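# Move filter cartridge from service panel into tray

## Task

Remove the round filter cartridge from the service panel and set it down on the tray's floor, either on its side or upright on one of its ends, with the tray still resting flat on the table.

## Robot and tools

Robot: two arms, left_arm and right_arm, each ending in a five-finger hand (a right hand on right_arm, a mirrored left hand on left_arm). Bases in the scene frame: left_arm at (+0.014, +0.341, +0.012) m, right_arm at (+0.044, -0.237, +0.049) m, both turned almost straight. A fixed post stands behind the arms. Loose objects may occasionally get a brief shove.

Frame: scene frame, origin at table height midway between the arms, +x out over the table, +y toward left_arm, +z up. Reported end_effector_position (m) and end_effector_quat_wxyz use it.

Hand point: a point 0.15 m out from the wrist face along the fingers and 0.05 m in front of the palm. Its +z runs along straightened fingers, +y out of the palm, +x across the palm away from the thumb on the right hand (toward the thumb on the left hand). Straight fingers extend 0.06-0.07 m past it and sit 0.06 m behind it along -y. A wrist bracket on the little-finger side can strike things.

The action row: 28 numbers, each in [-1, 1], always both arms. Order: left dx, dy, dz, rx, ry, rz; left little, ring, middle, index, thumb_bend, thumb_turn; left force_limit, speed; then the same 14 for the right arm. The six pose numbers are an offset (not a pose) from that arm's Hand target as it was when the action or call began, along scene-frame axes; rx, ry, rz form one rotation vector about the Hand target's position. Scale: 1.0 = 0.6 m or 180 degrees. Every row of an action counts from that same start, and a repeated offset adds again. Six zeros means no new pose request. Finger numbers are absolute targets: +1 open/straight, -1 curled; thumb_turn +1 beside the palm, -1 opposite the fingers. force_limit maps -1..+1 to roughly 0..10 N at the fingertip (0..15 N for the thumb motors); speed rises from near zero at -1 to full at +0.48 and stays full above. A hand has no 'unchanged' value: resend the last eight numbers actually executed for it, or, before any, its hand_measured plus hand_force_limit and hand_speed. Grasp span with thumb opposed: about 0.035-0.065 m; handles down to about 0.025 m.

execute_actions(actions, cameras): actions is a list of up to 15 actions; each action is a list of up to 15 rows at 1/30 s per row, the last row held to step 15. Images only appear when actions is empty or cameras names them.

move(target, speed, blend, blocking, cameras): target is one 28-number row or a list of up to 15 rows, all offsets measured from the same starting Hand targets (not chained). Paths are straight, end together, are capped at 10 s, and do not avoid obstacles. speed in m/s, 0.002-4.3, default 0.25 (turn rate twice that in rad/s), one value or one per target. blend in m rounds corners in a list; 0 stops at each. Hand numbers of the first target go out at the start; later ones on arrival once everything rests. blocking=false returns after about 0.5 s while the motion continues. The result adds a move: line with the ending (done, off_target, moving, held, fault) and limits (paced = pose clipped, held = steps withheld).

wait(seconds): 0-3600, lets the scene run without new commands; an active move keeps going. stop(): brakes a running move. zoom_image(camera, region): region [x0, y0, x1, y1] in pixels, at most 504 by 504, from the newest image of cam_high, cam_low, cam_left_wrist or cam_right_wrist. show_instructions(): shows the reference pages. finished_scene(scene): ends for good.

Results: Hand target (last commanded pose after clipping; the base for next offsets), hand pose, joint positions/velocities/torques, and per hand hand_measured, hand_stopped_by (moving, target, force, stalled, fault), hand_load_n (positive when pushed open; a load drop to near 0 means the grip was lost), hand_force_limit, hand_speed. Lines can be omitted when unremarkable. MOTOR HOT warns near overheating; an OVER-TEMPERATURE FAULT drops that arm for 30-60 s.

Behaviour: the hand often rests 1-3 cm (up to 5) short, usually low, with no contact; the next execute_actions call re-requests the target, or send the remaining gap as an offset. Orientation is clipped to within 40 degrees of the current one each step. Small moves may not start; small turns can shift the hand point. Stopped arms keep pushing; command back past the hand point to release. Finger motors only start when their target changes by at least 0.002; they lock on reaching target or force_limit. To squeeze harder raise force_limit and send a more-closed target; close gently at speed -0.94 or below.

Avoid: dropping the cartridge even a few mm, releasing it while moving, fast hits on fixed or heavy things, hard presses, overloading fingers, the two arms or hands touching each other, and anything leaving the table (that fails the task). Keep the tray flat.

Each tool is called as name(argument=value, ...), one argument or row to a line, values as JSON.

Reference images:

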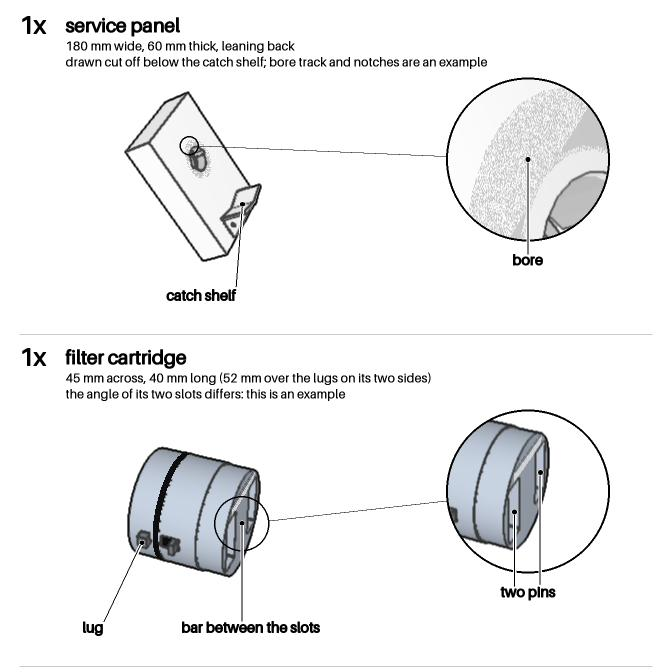

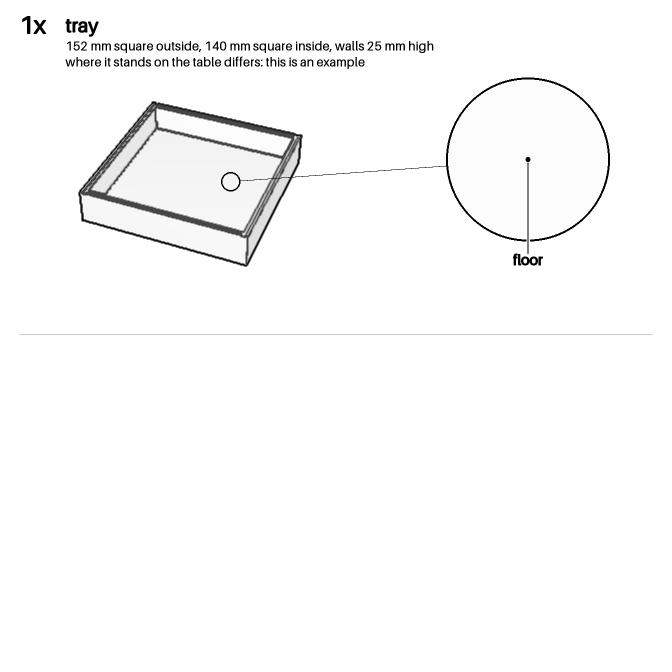

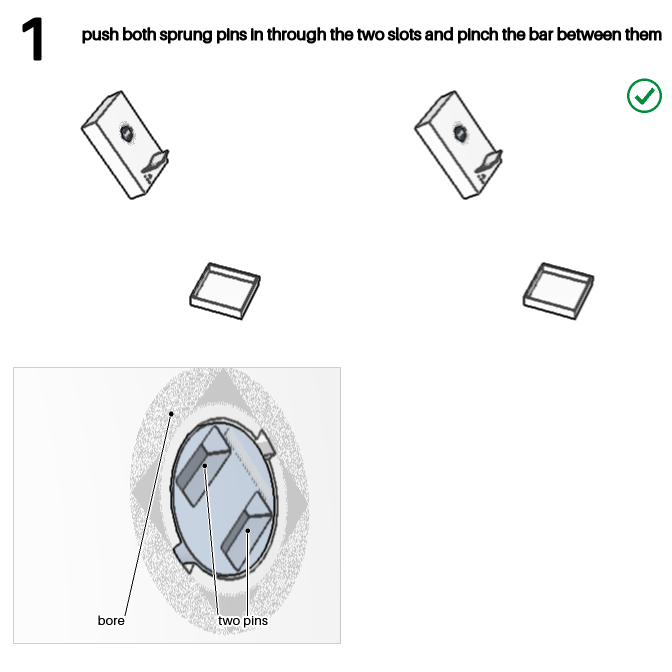

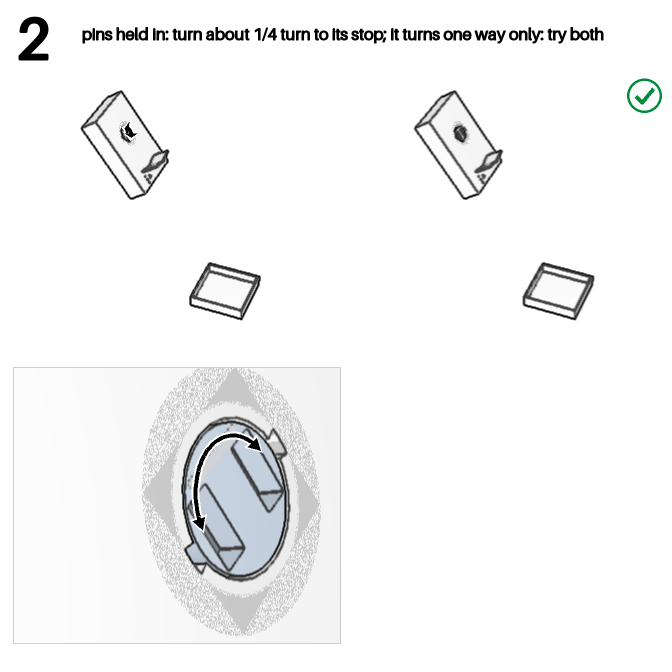

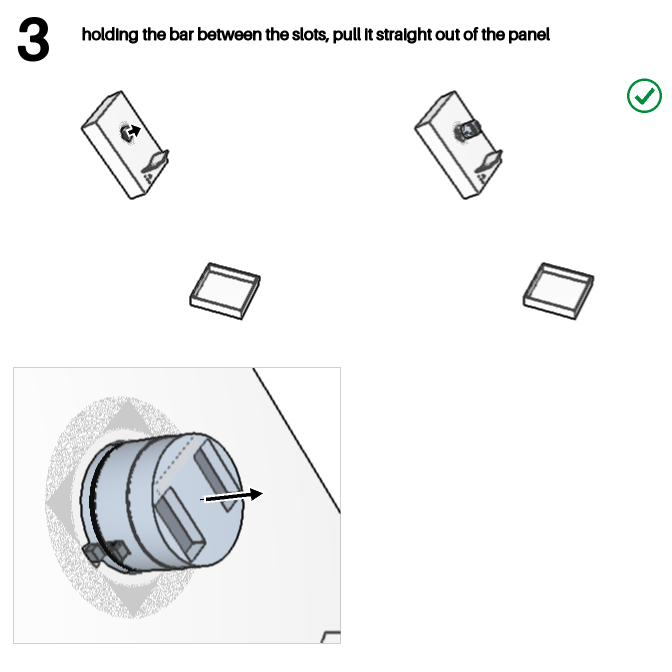

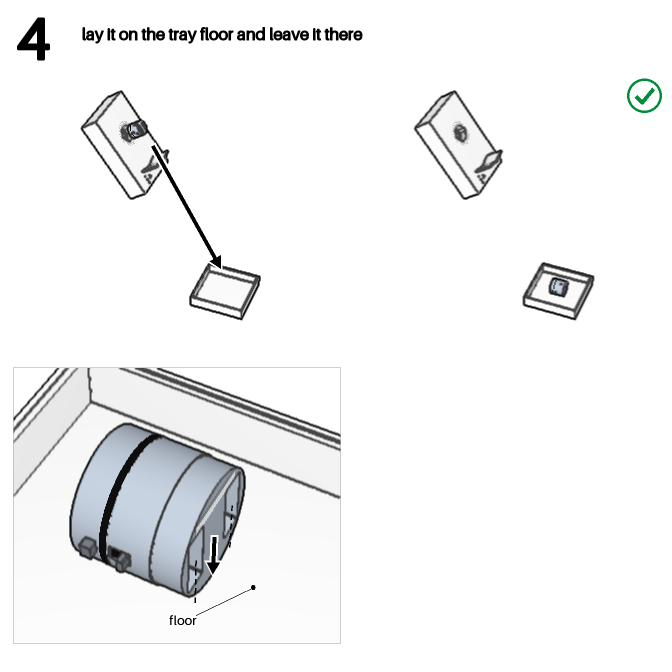

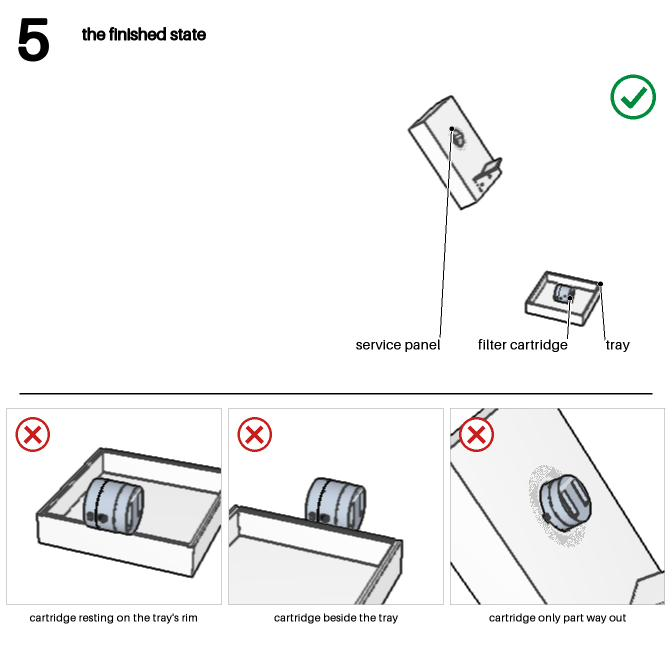

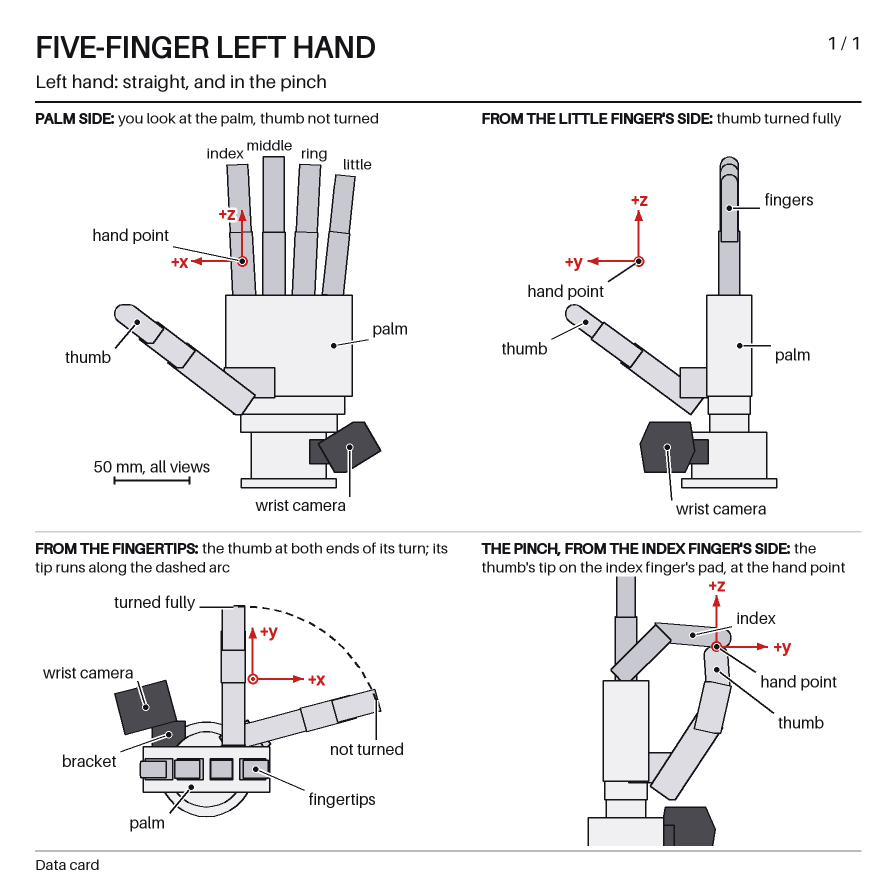

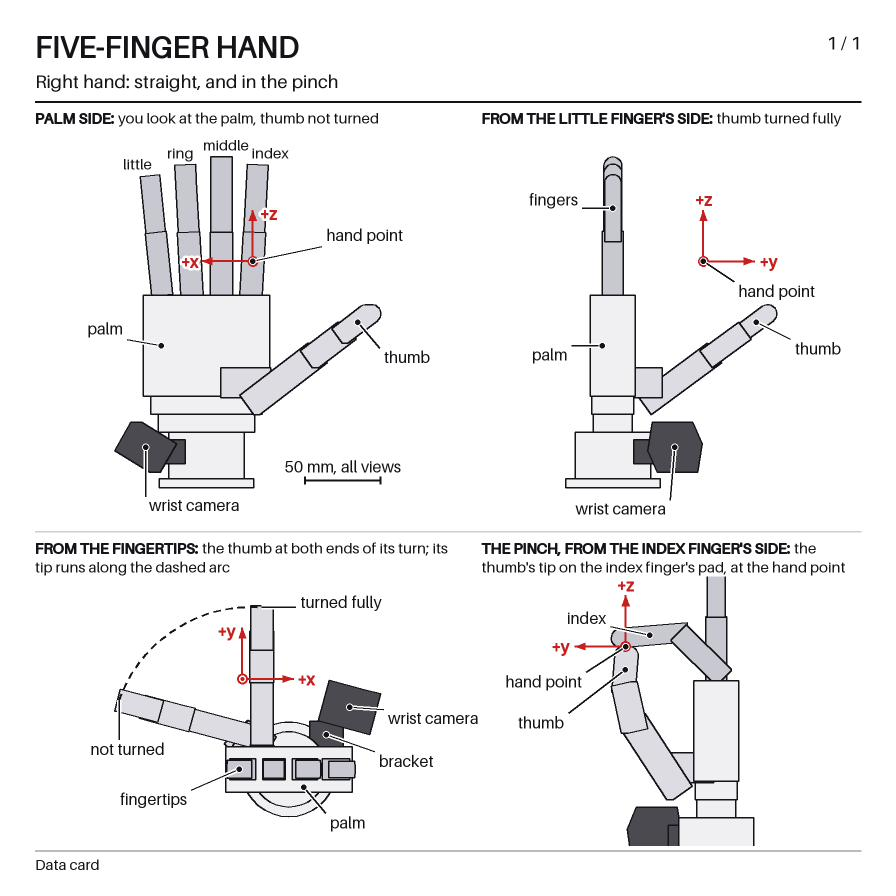

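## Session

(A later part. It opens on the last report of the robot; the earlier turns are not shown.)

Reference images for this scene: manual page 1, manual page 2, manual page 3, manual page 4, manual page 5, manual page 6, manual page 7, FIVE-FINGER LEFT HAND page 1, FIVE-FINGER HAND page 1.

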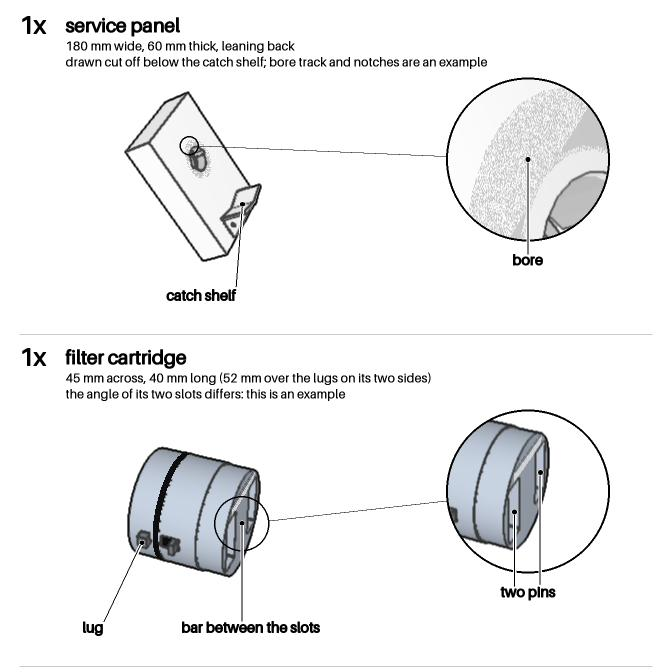

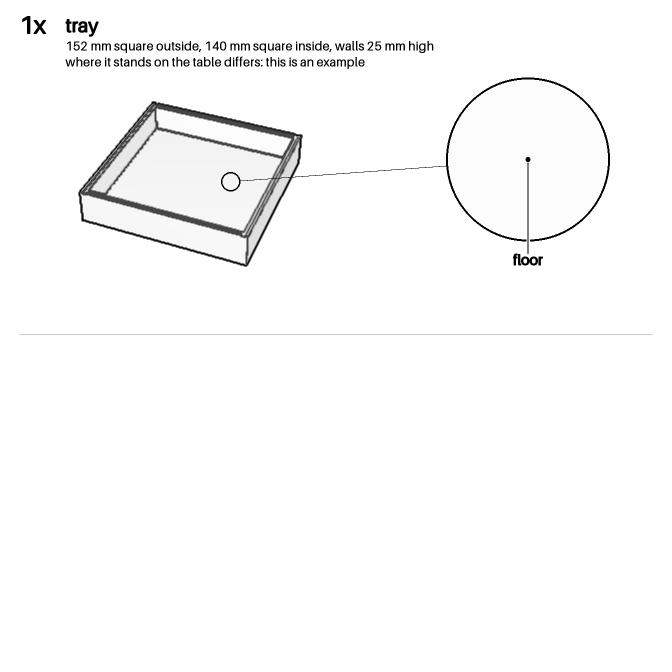

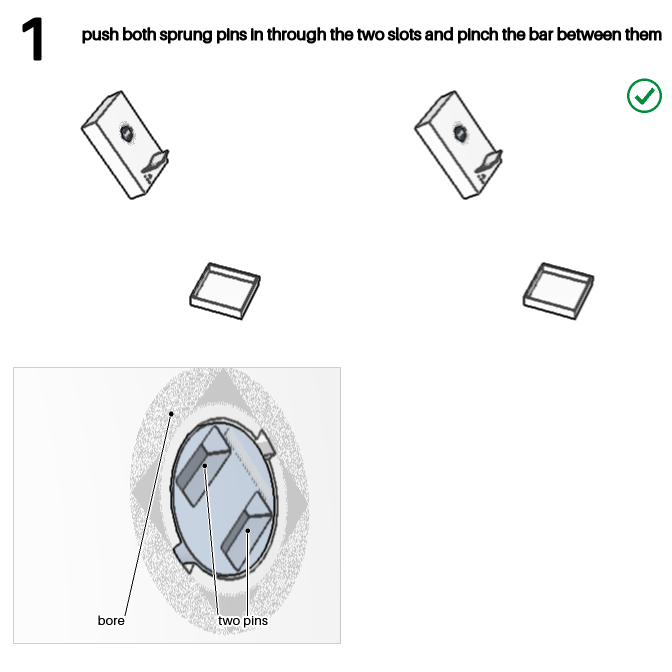

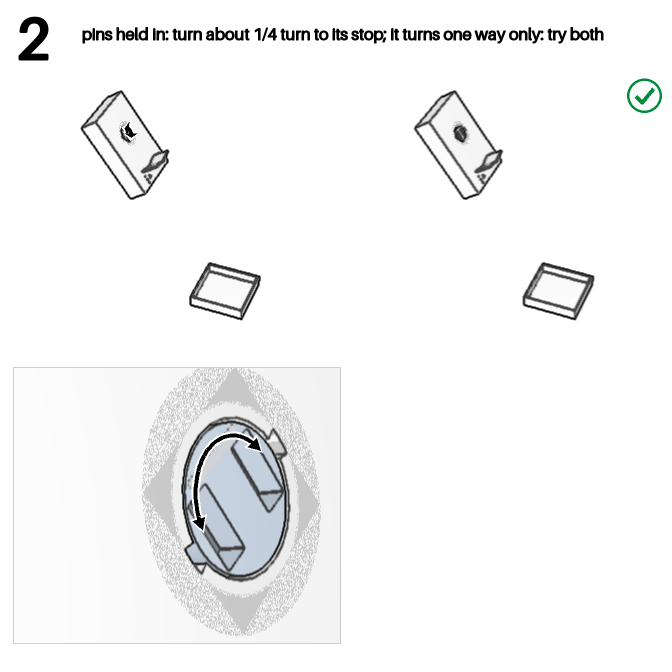

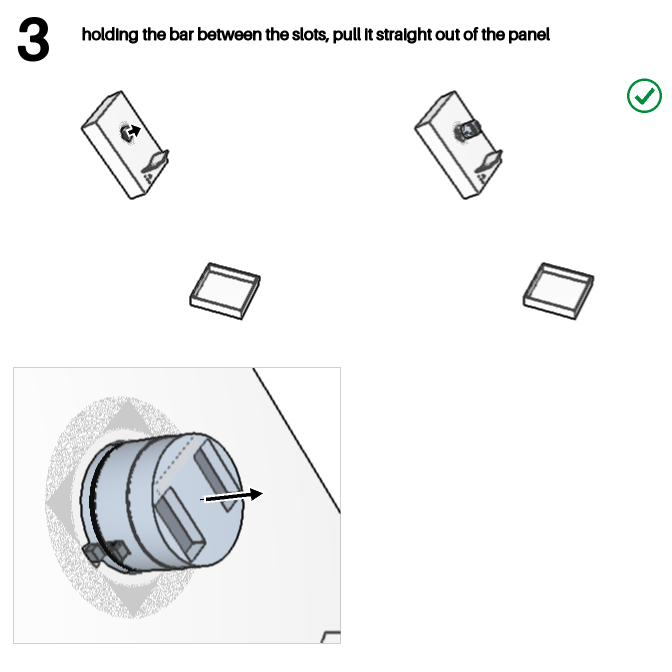

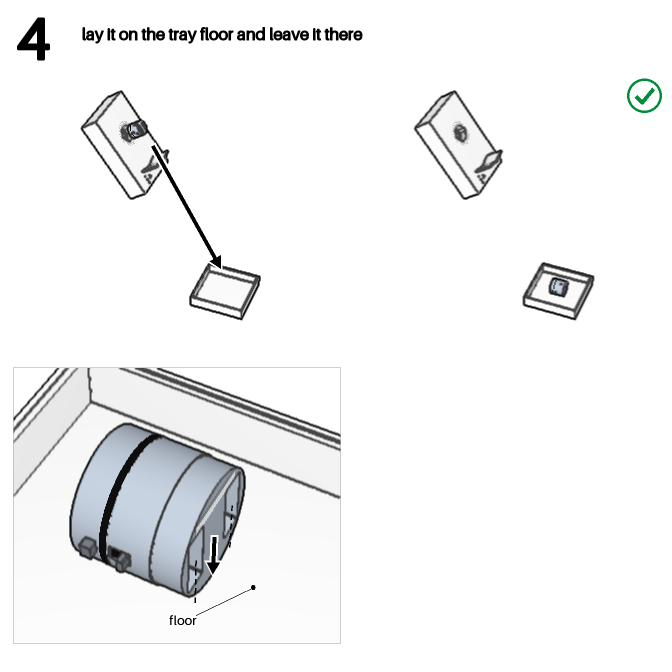

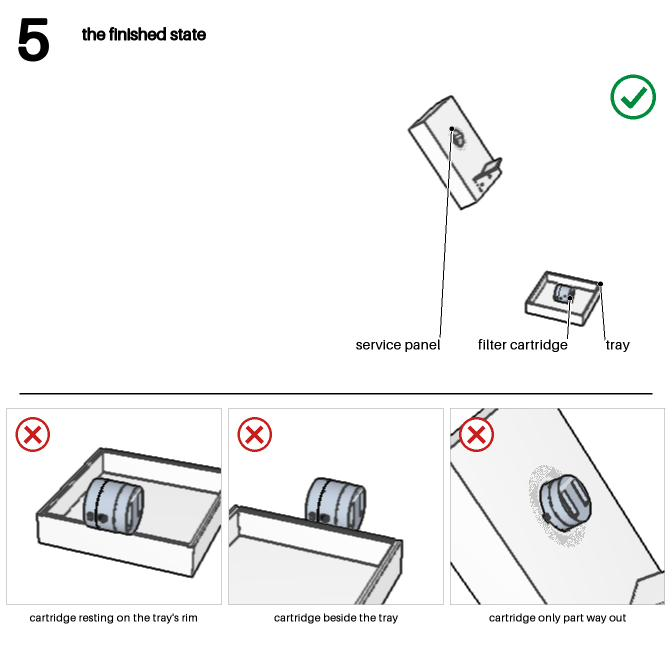

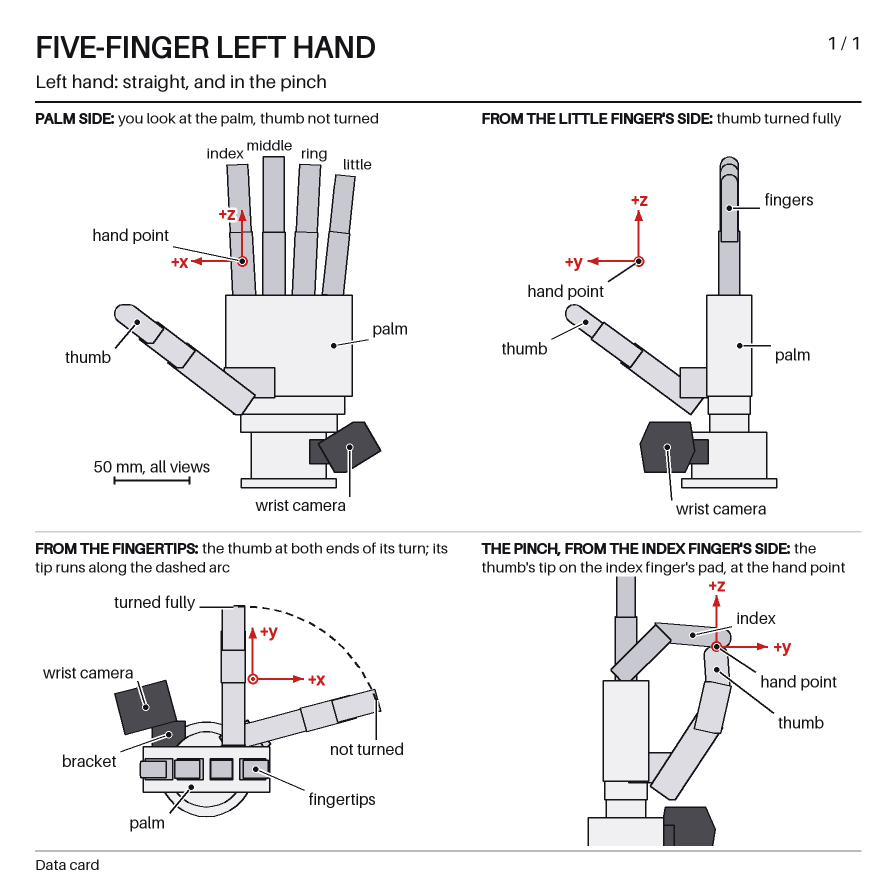

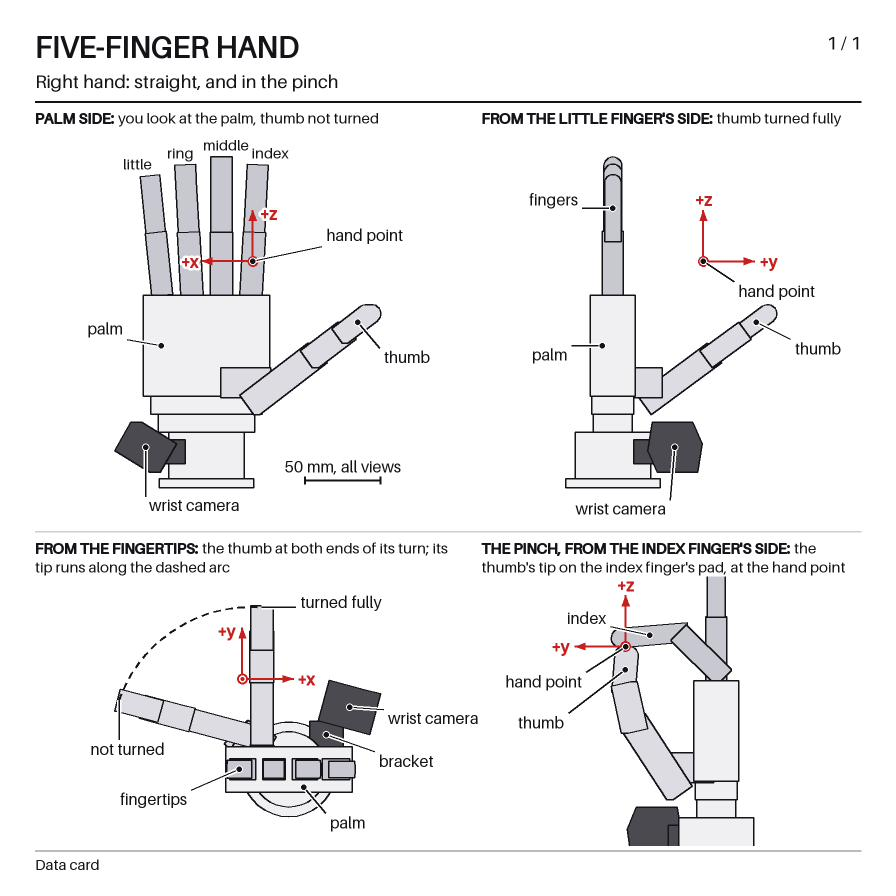

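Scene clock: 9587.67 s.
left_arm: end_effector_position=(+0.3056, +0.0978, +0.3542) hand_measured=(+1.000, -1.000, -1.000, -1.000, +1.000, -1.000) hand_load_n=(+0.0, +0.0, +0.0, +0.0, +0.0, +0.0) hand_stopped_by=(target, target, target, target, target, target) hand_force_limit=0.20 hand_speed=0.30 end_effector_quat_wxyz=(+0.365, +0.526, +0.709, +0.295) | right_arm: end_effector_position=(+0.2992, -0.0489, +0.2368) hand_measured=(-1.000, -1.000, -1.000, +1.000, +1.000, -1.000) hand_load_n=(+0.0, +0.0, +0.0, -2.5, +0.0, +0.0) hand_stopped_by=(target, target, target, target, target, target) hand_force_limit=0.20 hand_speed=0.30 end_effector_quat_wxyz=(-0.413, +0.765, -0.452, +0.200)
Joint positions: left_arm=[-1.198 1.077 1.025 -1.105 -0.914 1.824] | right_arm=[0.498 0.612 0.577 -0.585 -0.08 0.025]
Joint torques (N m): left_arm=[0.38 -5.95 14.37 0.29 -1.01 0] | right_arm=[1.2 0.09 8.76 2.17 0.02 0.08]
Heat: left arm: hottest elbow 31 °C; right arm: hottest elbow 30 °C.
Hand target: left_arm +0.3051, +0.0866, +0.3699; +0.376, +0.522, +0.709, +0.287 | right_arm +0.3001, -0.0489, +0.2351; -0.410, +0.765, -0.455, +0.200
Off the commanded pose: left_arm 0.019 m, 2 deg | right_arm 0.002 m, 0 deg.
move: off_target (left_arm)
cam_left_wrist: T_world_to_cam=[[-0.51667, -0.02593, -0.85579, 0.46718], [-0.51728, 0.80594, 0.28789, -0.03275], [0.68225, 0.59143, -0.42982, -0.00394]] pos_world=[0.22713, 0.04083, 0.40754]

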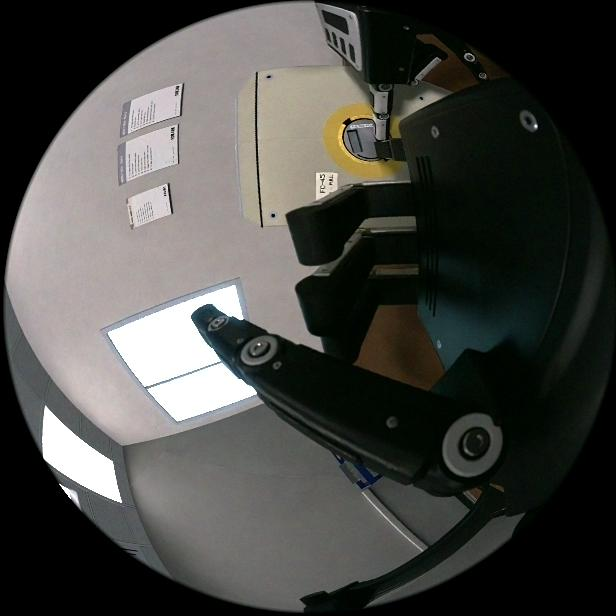

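zoom_image(
  camera="cam_left_wrist",
  region=[330, 95, 410, 175],
)

Scaled by 6.300 from the camera's image (finer frame: 880x880).

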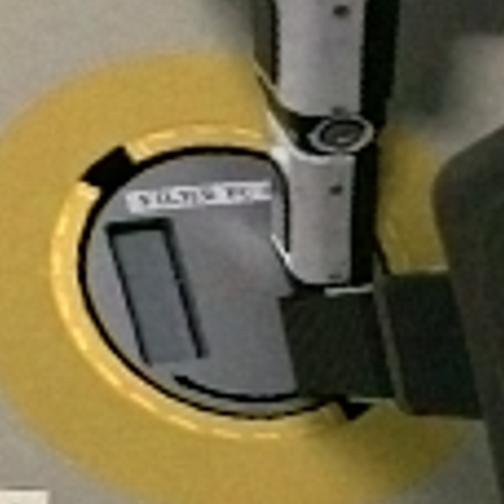

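move(
  target=[
    [-0.05,0.0667,0,0,0,0,1,-1,-1,-1,1,-1,0.2,0.3,0.0082,0,-0.0057,0,0,0,-1,-1,-1,1,1,-1,0.2,0.3],
    [-0.05,0.0667,0,0,0,0,1,-1,-1,-1,1,-1,0.2,0.3,0.0085,0.0282,-0.0227,0.0637,0,-0.0447,-1,-1,-1,1,1,-1,0.2,0.3],
  ],
  speed=[0.15,0.08],
  cameras=["cam_left_wrist"],
)

zoom_image(
  camera="cam_left_wrist",
  region=[320, 95, 400, 175],
)

Scene clock: 9602.70 s.
left_arm: end_effector_position=(+0.2793, +0.1282, +0.3760) hand_measured=(+1.000, -1.000, -1.000, -1.000, +1.000, -1.000) hand_load_n=(+0.0, +0.0, +0.0, +0.0, +0.0, +0.0) hand_stopped_by=(target, target, target, target, target, target) hand_force_limit=0.20 hand_speed=0.30 end_effector_quat_wxyz=(+0.382, +0.514, +0.714, +0.283) | right_arm: end_effector_position=(+0.2959, -0.0358, +0.2284) hand_measured=(-1.000, -1.000, -1.000, +1.000, +1.000, -1.000) hand_load_n=(+0.0, +0.5, +0.0, -7.0, +0.0, +0.0) hand_stopped_by=(target, target, target, target, target, target) hand_force_limit=0.20 hand_speed=0.30 end_effector_quat_wxyz=(-0.468, +0.698, -0.512, +0.180)
Joint positions: left_arm=[-1.251 0.97 1.015 -1.221 -0.936 1.738] | right_arm=[0.518 0.542 0.469 -0.448 -0.056 0.233]
Joint torques (N m): left_arm=[0.09 -5.01 9.39 0.25 -1.02 -0.01] | right_arm=[1.38 2.9 7.87 4.4 0.66 0.32]
Heat: left arm: hottest elbow 31 °C; right arm: hottest elbow 30 °C.
Hand target: left_arm +0.2750, +0.1266, +0.3698; +0.376, +0.522, +0.709, +0.287 | right_arm +0.3051, -0.0320, +0.2214; -0.469, +0.686, -0.525, +0.181
Off the commanded pose: left_arm 0.008 m, 1 deg | right_arm 0.012 m, 2 deg.
move: off_target (right_arm)
cam_left_wrist: T_world_to_cam=[[-0.50385, -0.06807, -0.86111, 0.47674], [-0.52394, 0.81665, 0.24201, -0.05932], [0.68675, 0.57311, -0.44713, 0.01298]] pos_world=[0.20022, 0.07346, 0.43068]

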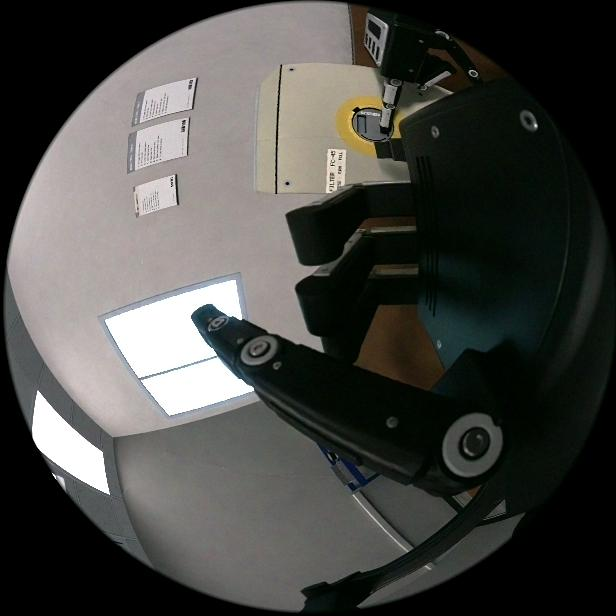

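Scaled by 6.300 from the camera's image (finer frame: 880x880).

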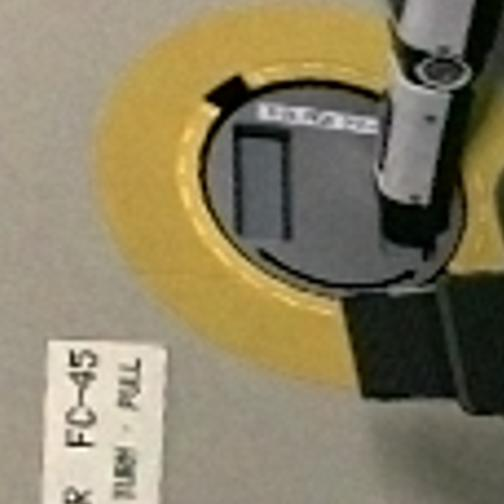

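move(
  target=[
    [0,0,0,0,0,0,1,-1,-1,-1,1,-1,0.2,0.3,-0.0127,0.0199,-0.0182,0.0728,0,-0.051,-1,-1,-1,1,1,-1,0.2,0.3],
    [0,0,0,0,0,0,1,-1,-1,-1,1,-1,0.2,0.3,-0.0109,0.0556,-0.0156,0.1456,0,-0.102,-1,-1,-1,1,1,-1,0.2,0.3],
  ],
  speed=0.08,
  blend=[0.005,0],
  cameras=["cam_left_wrist"],
)

zoom_image(
  camera="cam_left_wrist",
  region=[320, 95, 400, 175],
)

Scene clock: 9629.77 s.
left_arm: end_effector_position=(+0.2793, +0.1282, +0.3760) hand_measured=(+1.000, -1.000, -1.000, -1.000, +1.000, -1.000) hand_load_n=(+0.0, +0.0, +0.0, +0.0, +0.0, +0.0) hand_stopped_by=(target, target, target, target, target, target) hand_force_limit=0.20 hand_speed=0.30 end_effector_quat_wxyz=(+0.382, +0.514, +0.714, +0.283) | right_arm: end_effector_position=(+0.2910, +0.0047, +0.2230) hand_measured=(-1.000, -1.000, -1.000, +1.000, +1.000, -1.000) hand_load_n=(+0.0, +0.0, +0.0, -3.0, +0.0, +0.0) hand_stopped_by=(target, target, target, target, target, target) hand_force_limit=0.20 hand_speed=0.30 end_effector_quat_wxyz=(+0.588, -0.481, +0.639, -0.124)
Joint positions: left_arm=[-1.251 0.97 1.015 -1.221 -0.936 1.738] | right_arm=[0.791 0.459 0.235 -0.074 0.327 0.816]
Joint torques (N m): left_arm=[0.03 -5.07 9.35 0.32 -1.02 -0.01] | right_arm=[0.26 3.9 8.1 3.1 0.83 0.28]
Heat: left arm: hottest elbow 30 °C; right arm: hottest elbow 31 °C.
Hand target: left_arm +0.2750, +0.1266, +0.3698; +0.376, +0.522, +0.709, +0.287 | right_arm +0.2985, +0.0014, +0.2121; +0.578, -0.471, +0.654, -0.130
Off the commanded pose: left_arm 0.008 m, 1 deg | right_arm 0.014 m, 3 deg.
move: off_target (right_arm)
cam_left_wrist: T_world_to_cam=[[-0.50385, -0.06807, -0.86111, 0.47674], [-0.52394, 0.81665, 0.24201, -0.05932], [0.68675, 0.57311, -0.44713, 0.01298]] pos_world=[0.20022, 0.07346, 0.43068]

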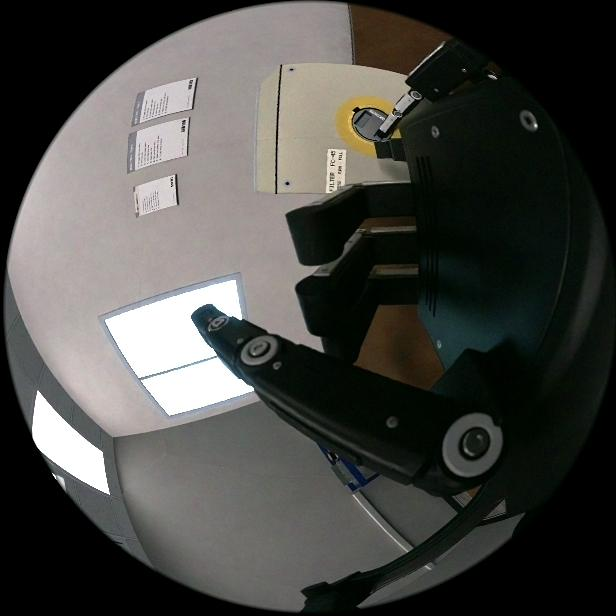

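Scaled by 6.300 from the camera's image (finer frame: 880x880).

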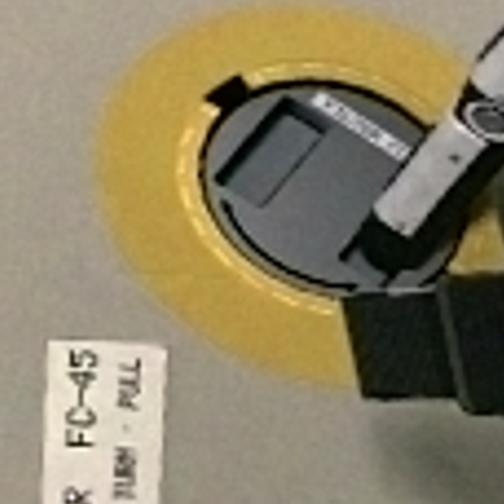

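move(
  target=[
    [0,0,0,0,0,0,1,-1,-1,-1,1,-1,0.2,0.3,0.006,0.0255,0.0085,0.0546,0,-0.0383,-1,-1,-1,1,1,-1,0.2,0.3],
    [0,0,0,0,0,0,1,-1,-1,-1,1,-1,0.2,0.3,0.013,0.0483,0.0186,0.1092,0,-0.0765,-1,-1,-1,1,1,-1,0.2,0.3],
  ],
  speed=0.08,
  blend=[0.005,0],
  cameras=["cam_left_wrist"],
)

zoom_image(
  camera="cam_left_wrist",
  region=[320, 95, 400, 175],
)

Scene clock: 9641.50 s.
left_arm: end_effector_position=(+0.2793, +0.1282, +0.3760) hand_measured=(+1.000, -1.000, -1.000, -1.000, +1.000, -1.000) hand_load_n=(+0.0, +0.0, +0.0, +0.0, +0.0, +0.0) hand_stopped_by=(target, target, target, target, target, target) hand_force_limit=0.20 hand_speed=0.30 end_effector_quat_wxyz=(+0.382, +0.514, +0.714, +0.283) | right_arm: end_effector_position=(+0.2974, +0.0295, +0.2316) hand_measured=(-1.000, -1.000, -1.000, +0.946, +1.000, -1.000) hand_load_n=(-0.5, +0.0, +0.0, -26.5, +0.0, +0.0) hand_stopped_by=(target, target, target, target, target, target) hand_force_limit=0.20 hand_speed=0.30 end_effector_quat_wxyz=(+0.638, -0.313, +0.696, -0.101)
Joint positions: left_arm=[-1.251 0.97 1.015 -1.221 -0.936 1.738] | right_arm=[1.063 0.664 0.179 0.251 0.772 1.155]
Joint torques (N m): left_arm=[0.09 -5.01 9.4 0.28 -1.04 -0.02] | right_arm=[-0.5 5.13 8.03 3.02 -0.03 0.98]
Heat: left arm: hottest elbow 30 °C; right arm: hottest elbow 31 °C.
Hand target: left_arm +0.2750, +0.1266, +0.3698; +0.376, +0.522, +0.709, +0.287 | right_arm +0.3064, +0.0304, +0.2232; +0.630, -0.284, +0.718, -0.085
Off the commanded pose: left_arm 0.008 m, 1 deg | right_arm 0.012 m, 5 deg.
move: off_target (right_arm)
cam_left_wrist: T_world_to_cam=[[-0.50385, -0.06807, -0.86111, 0.47674], [-0.52394, 0.81665, 0.24201, -0.05932], [0.68675, 0.57311, -0.44713, 0.01298]] pos_world=[0.20022, 0.07346, 0.43068]

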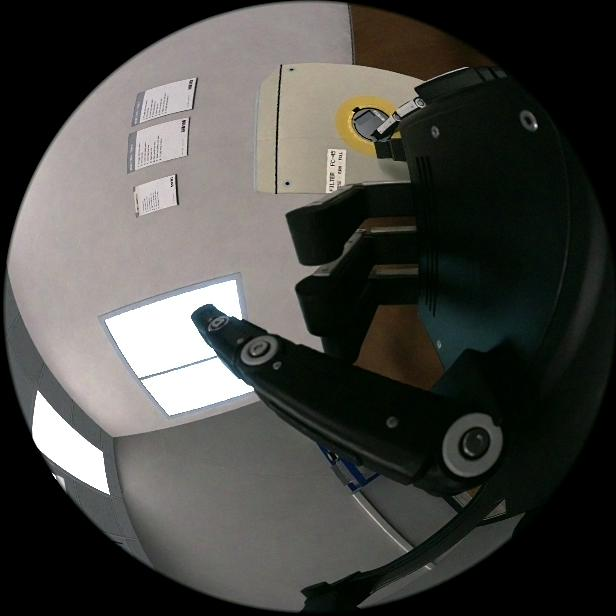

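Scaled by 6.300 from the camera's image (finer frame: 880x880).

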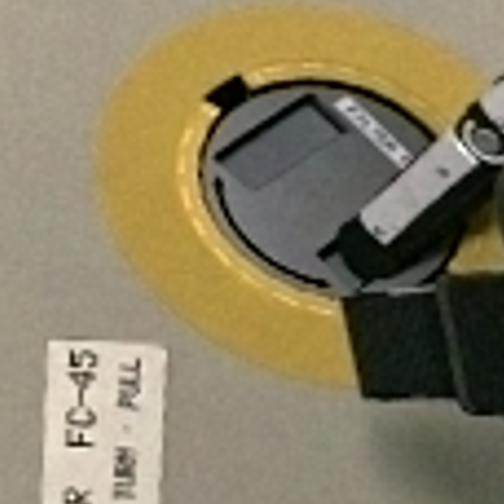

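move(
  target=[0,0,0,0,0,0,1,-1,-1,-1,1,-1,0.2,0.3,-0.0077,0.0148,-0.011,-0.0164,0,0.0115,-1,-1,-1,1,1,-1,0.2,0.3],
  speed=0.1,
  cameras=["cam_left_wrist"],
)

zoom_image(
  camera="cam_left_wrist",
  region=[330, 100, 390, 160],
)

Scene clock: 9649.20 s.
left_arm: end_effector_position=(+0.2793, +0.1282, +0.3760) hand_measured=(+1.000, -1.000, -1.000, -1.000, +1.000, -1.000) hand_load_n=(+0.0, +0.0, +0.0, +0.0, +0.0, +0.0) hand_stopped_by=(target, target, target, target, target, target) hand_force_limit=0.20 hand_speed=0.30 end_effector_quat_wxyz=(+0.382, +0.514, +0.714, +0.283) | right_arm: end_effector_position=(+0.2967, +0.0308, +0.2304) hand_measured=(-1.000, -1.000, -1.000, +0.946, +1.000, -1.000) hand_load_n=(-0.5, +0.0, +0.0, -26.0, +0.0, +0.0) hand_stopped_by=(target, target, target, target, target, target) hand_force_limit=0.20 hand_speed=0.30 end_effector_quat_wxyz=(+0.638, -0.314, +0.696, -0.103)
Joint positions: left_arm=[-1.251 0.97 1.015 -1.221 -0.936 1.738] | right_arm=[1.072 0.673 0.179 0.258 0.783 1.155]
Joint torques (N m): left_arm=[0.09 -5.07 9.35 0.25 -1.02 -0.02] | right_arm=[0.38 5.89 8.57 2.45 -0.74 0.63]
Heat: left arm: hottest elbow 29 °C; right arm: hottest elbow 30 °C.
Hand target: left_arm +0.2750, +0.1266, +0.3698; +0.376, +0.522, +0.709, +0.287 | right_arm +0.3018, +0.0393, +0.2166; +0.623, -0.313, +0.710, -0.092
Off the commanded pose: left_arm 0.008 m, 1 deg | right_arm 0.017 m, 3 deg.
move: off_target (right_arm)
cam_left_wrist: T_world_to_cam=[[-0.50385, -0.06807, -0.86111, 0.47674], [-0.52394, 0.81665, 0.24201, -0.05932], [0.68675, 0.57311, -0.44713, 0.01298]] pos_world=[0.20022, 0.07346, 0.43068]

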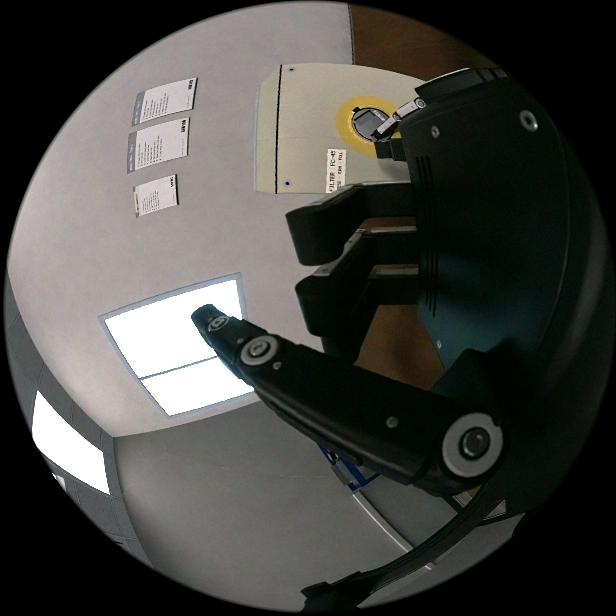

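Scaled by 8.400 from the camera's image (finer frame: 880x880).

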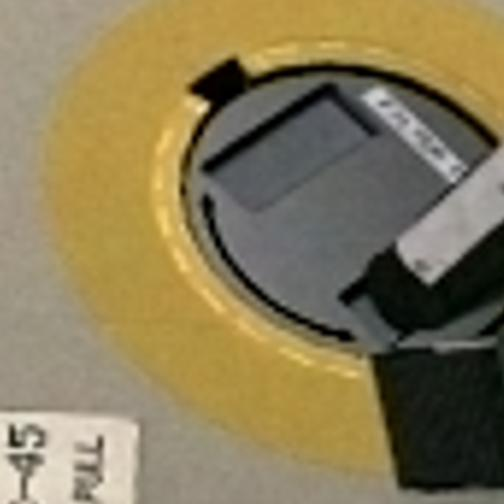

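move(
  target=[0,0,0,0,0,0,1,-1,-1,-1,1,-1,0.2,0.3,-0.0072,-0.0087,0.0147,0.0188,0.03,0.0268,-1,-1,-1,1,1,-1,0.2,0.3],
  speed=0.1,
  cameras=["cam_left_wrist"],
)

zoom_image(
  camera="cam_left_wrist",
  region=[330, 100, 390, 160],
)

Scene clock: 9674.77 s.
left_arm: end_effector_position=(+0.2793, +0.1282, +0.3760) hand_measured=(+1.000, -1.000, -1.000, -1.000, +1.000, -1.000) hand_load_n=(+0.0, +0.0, +0.0, +0.0, +0.0, +0.0) hand_stopped_by=(target, target, target, target, target, target) hand_force_limit=0.20 hand_speed=0.30 end_effector_quat_wxyz=(+0.382, +0.514, +0.714, +0.283) | right_arm: end_effector_position=(+0.2919, +0.0285, +0.2365) hand_measured=(-1.000, -1.000, -1.000, +0.950, +1.000, -1.000) hand_load_n=(+1.5, +0.0, +0.0, -0.5, +0.0, +0.0) hand_stopped_by=(target, target, target, target, target, target) hand_force_limit=0.20 hand_speed=0.30 end_effector_quat_wxyz=(+0.625, -0.316, +0.713, -0.030)
Joint positions: left_arm=[-1.251 0.97 1.015 -1.221 -0.936 1.738] | right_arm=[0.967 0.567 0.183 0.124 0.57 1.249]
Joint torques (N m): left_arm=[0.09 -5.13 9.39 0.23 -1.03 -0.02] | right_arm=[-0.38 4.89 10.17 0.55 -1.1 0.28]
Heat: left arm: hottest elbow 29 °C; right arm: hottest elbow 30 °C.
Hand target: left_arm +0.2750, +0.1266, +0.3698; +0.376, +0.522, +0.709, +0.287 | right_arm +0.2974, +0.0340, +0.2255; +0.602, -0.328, +0.728, -0.030
Off the commanded pose: left_arm 0.008 m, 1 deg | right_arm 0.014 m, 3 deg.
move: off_target (right_arm)
cam_left_wrist: T_world_to_cam=[[-0.50385, -0.06807, -0.86111, 0.47674], [-0.52394, 0.81665, 0.24201, -0.05932], [0.68675, 0.57311, -0.44713, 0.01298]] pos_world=[0.20022, 0.07346, 0.43068]

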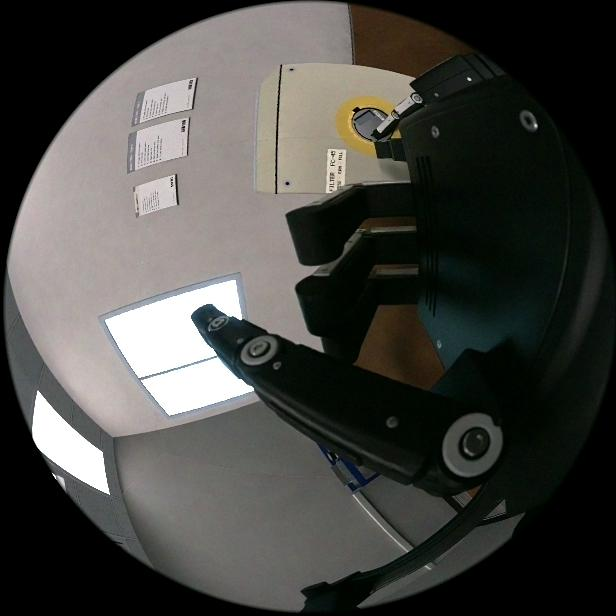

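Scaled by 8.400 from the camera's image (finer frame: 880x880).

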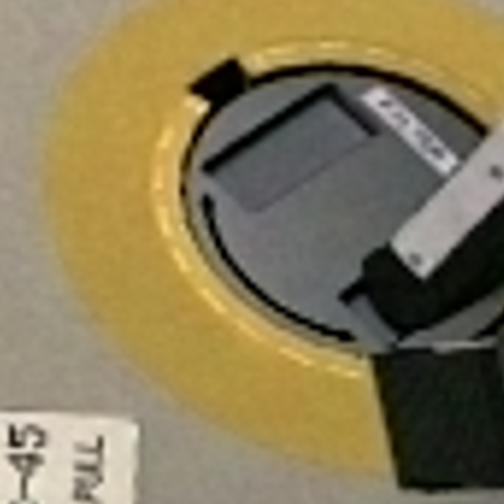

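move(
  target=[0,0,0,0,0,0,1,-1,-1,-1,1,-1,0.2,0.3,0.0176,-0.0107,-0.0245,-0.015,0.0287,-0.0215,-1,-1,-1,1,1,-1,0.2,0.3],
  speed=0.1,
  cameras=["cam_left_wrist"],
)

zoom_image(
  camera="cam_left_wrist",
  region=[330, 100, 390, 160],
)

Scene clock: 9694.63 s.
left_arm: end_effector_position=(+0.2793, +0.1282, +0.3760) hand_measured=(+1.000, -1.000, -1.000, -1.000, +1.000, -1.000) hand_load_n=(+0.0, +0.0, +0.0, +0.0, +0.0, +0.0) hand_stopped_by=(target, target, target, target, target, target) hand_force_limit=0.20 hand_speed=0.30 end_effector_quat_wxyz=(+0.382, +0.514, +0.714, +0.283) | right_arm: end_effector_position=(+0.2912, +0.0300, +0.2391) hand_measured=(-1.000, -1.000, -1.000, +0.950, +1.000, -1.000) hand_load_n=(-0.5, +0.0, +0.0, +3.5, +0.0, +0.0) hand_stopped_by=(target, target, target, target, target, target) hand_force_limit=0.20 hand_speed=0.30 end_effector_quat_wxyz=(+0.597, -0.317, +0.736, -0.029)
Joint positions: left_arm=[-1.251 0.97 1.015 -1.221 -0.936 1.738] | right_arm=[0.979 0.556 0.241 -0.032 0.58 1.311]
Joint torques (N m): left_arm=[0.09 -5.01 9.36 0.23 -1.02 -0.01] | right_arm=[-1.96 7.24 9.59 0.53 -0.02 0.41]
Heat: left arm: hottest elbow 29 °C; right arm: hottest elbow 31 °C.
Hand target: left_arm +0.2750, +0.1266, +0.3698; +0.376, +0.522, +0.709, +0.287 | right_arm +0.3080, +0.0277, +0.2110; +0.559, -0.319, +0.764, -0.052
Off the commanded pose: left_arm 0.008 m, 1 deg | right_arm 0.033 m, 6 deg.
move: off_target (right_arm)
cam_left_wrist: T_world_to_cam=[[-0.50385, -0.06807, -0.86111, 0.47674], [-0.52394, 0.81665, 0.24201, -0.05932], [0.68675, 0.57311, -0.44713, 0.01298]] pos_world=[0.20022, 0.07346, 0.43068]

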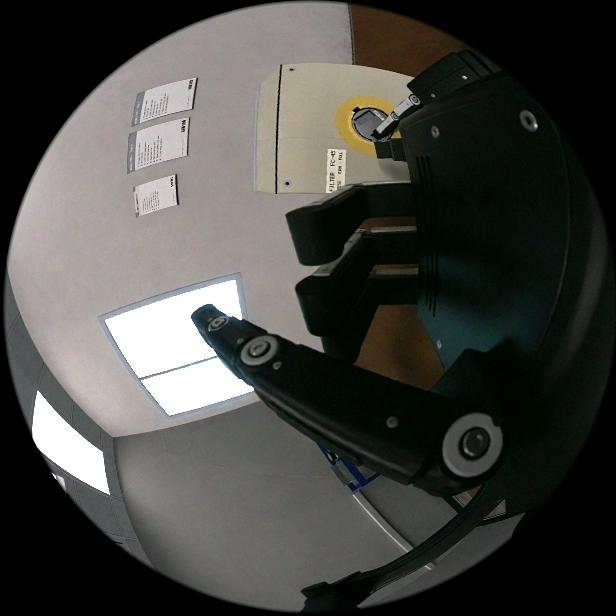

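Scaled by 8.400 from the camera's image (finer frame: 880x880).

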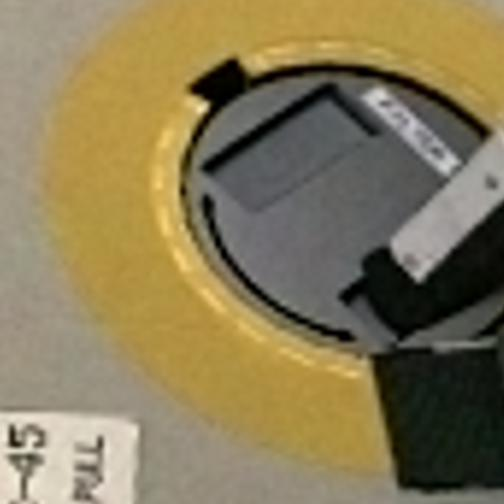

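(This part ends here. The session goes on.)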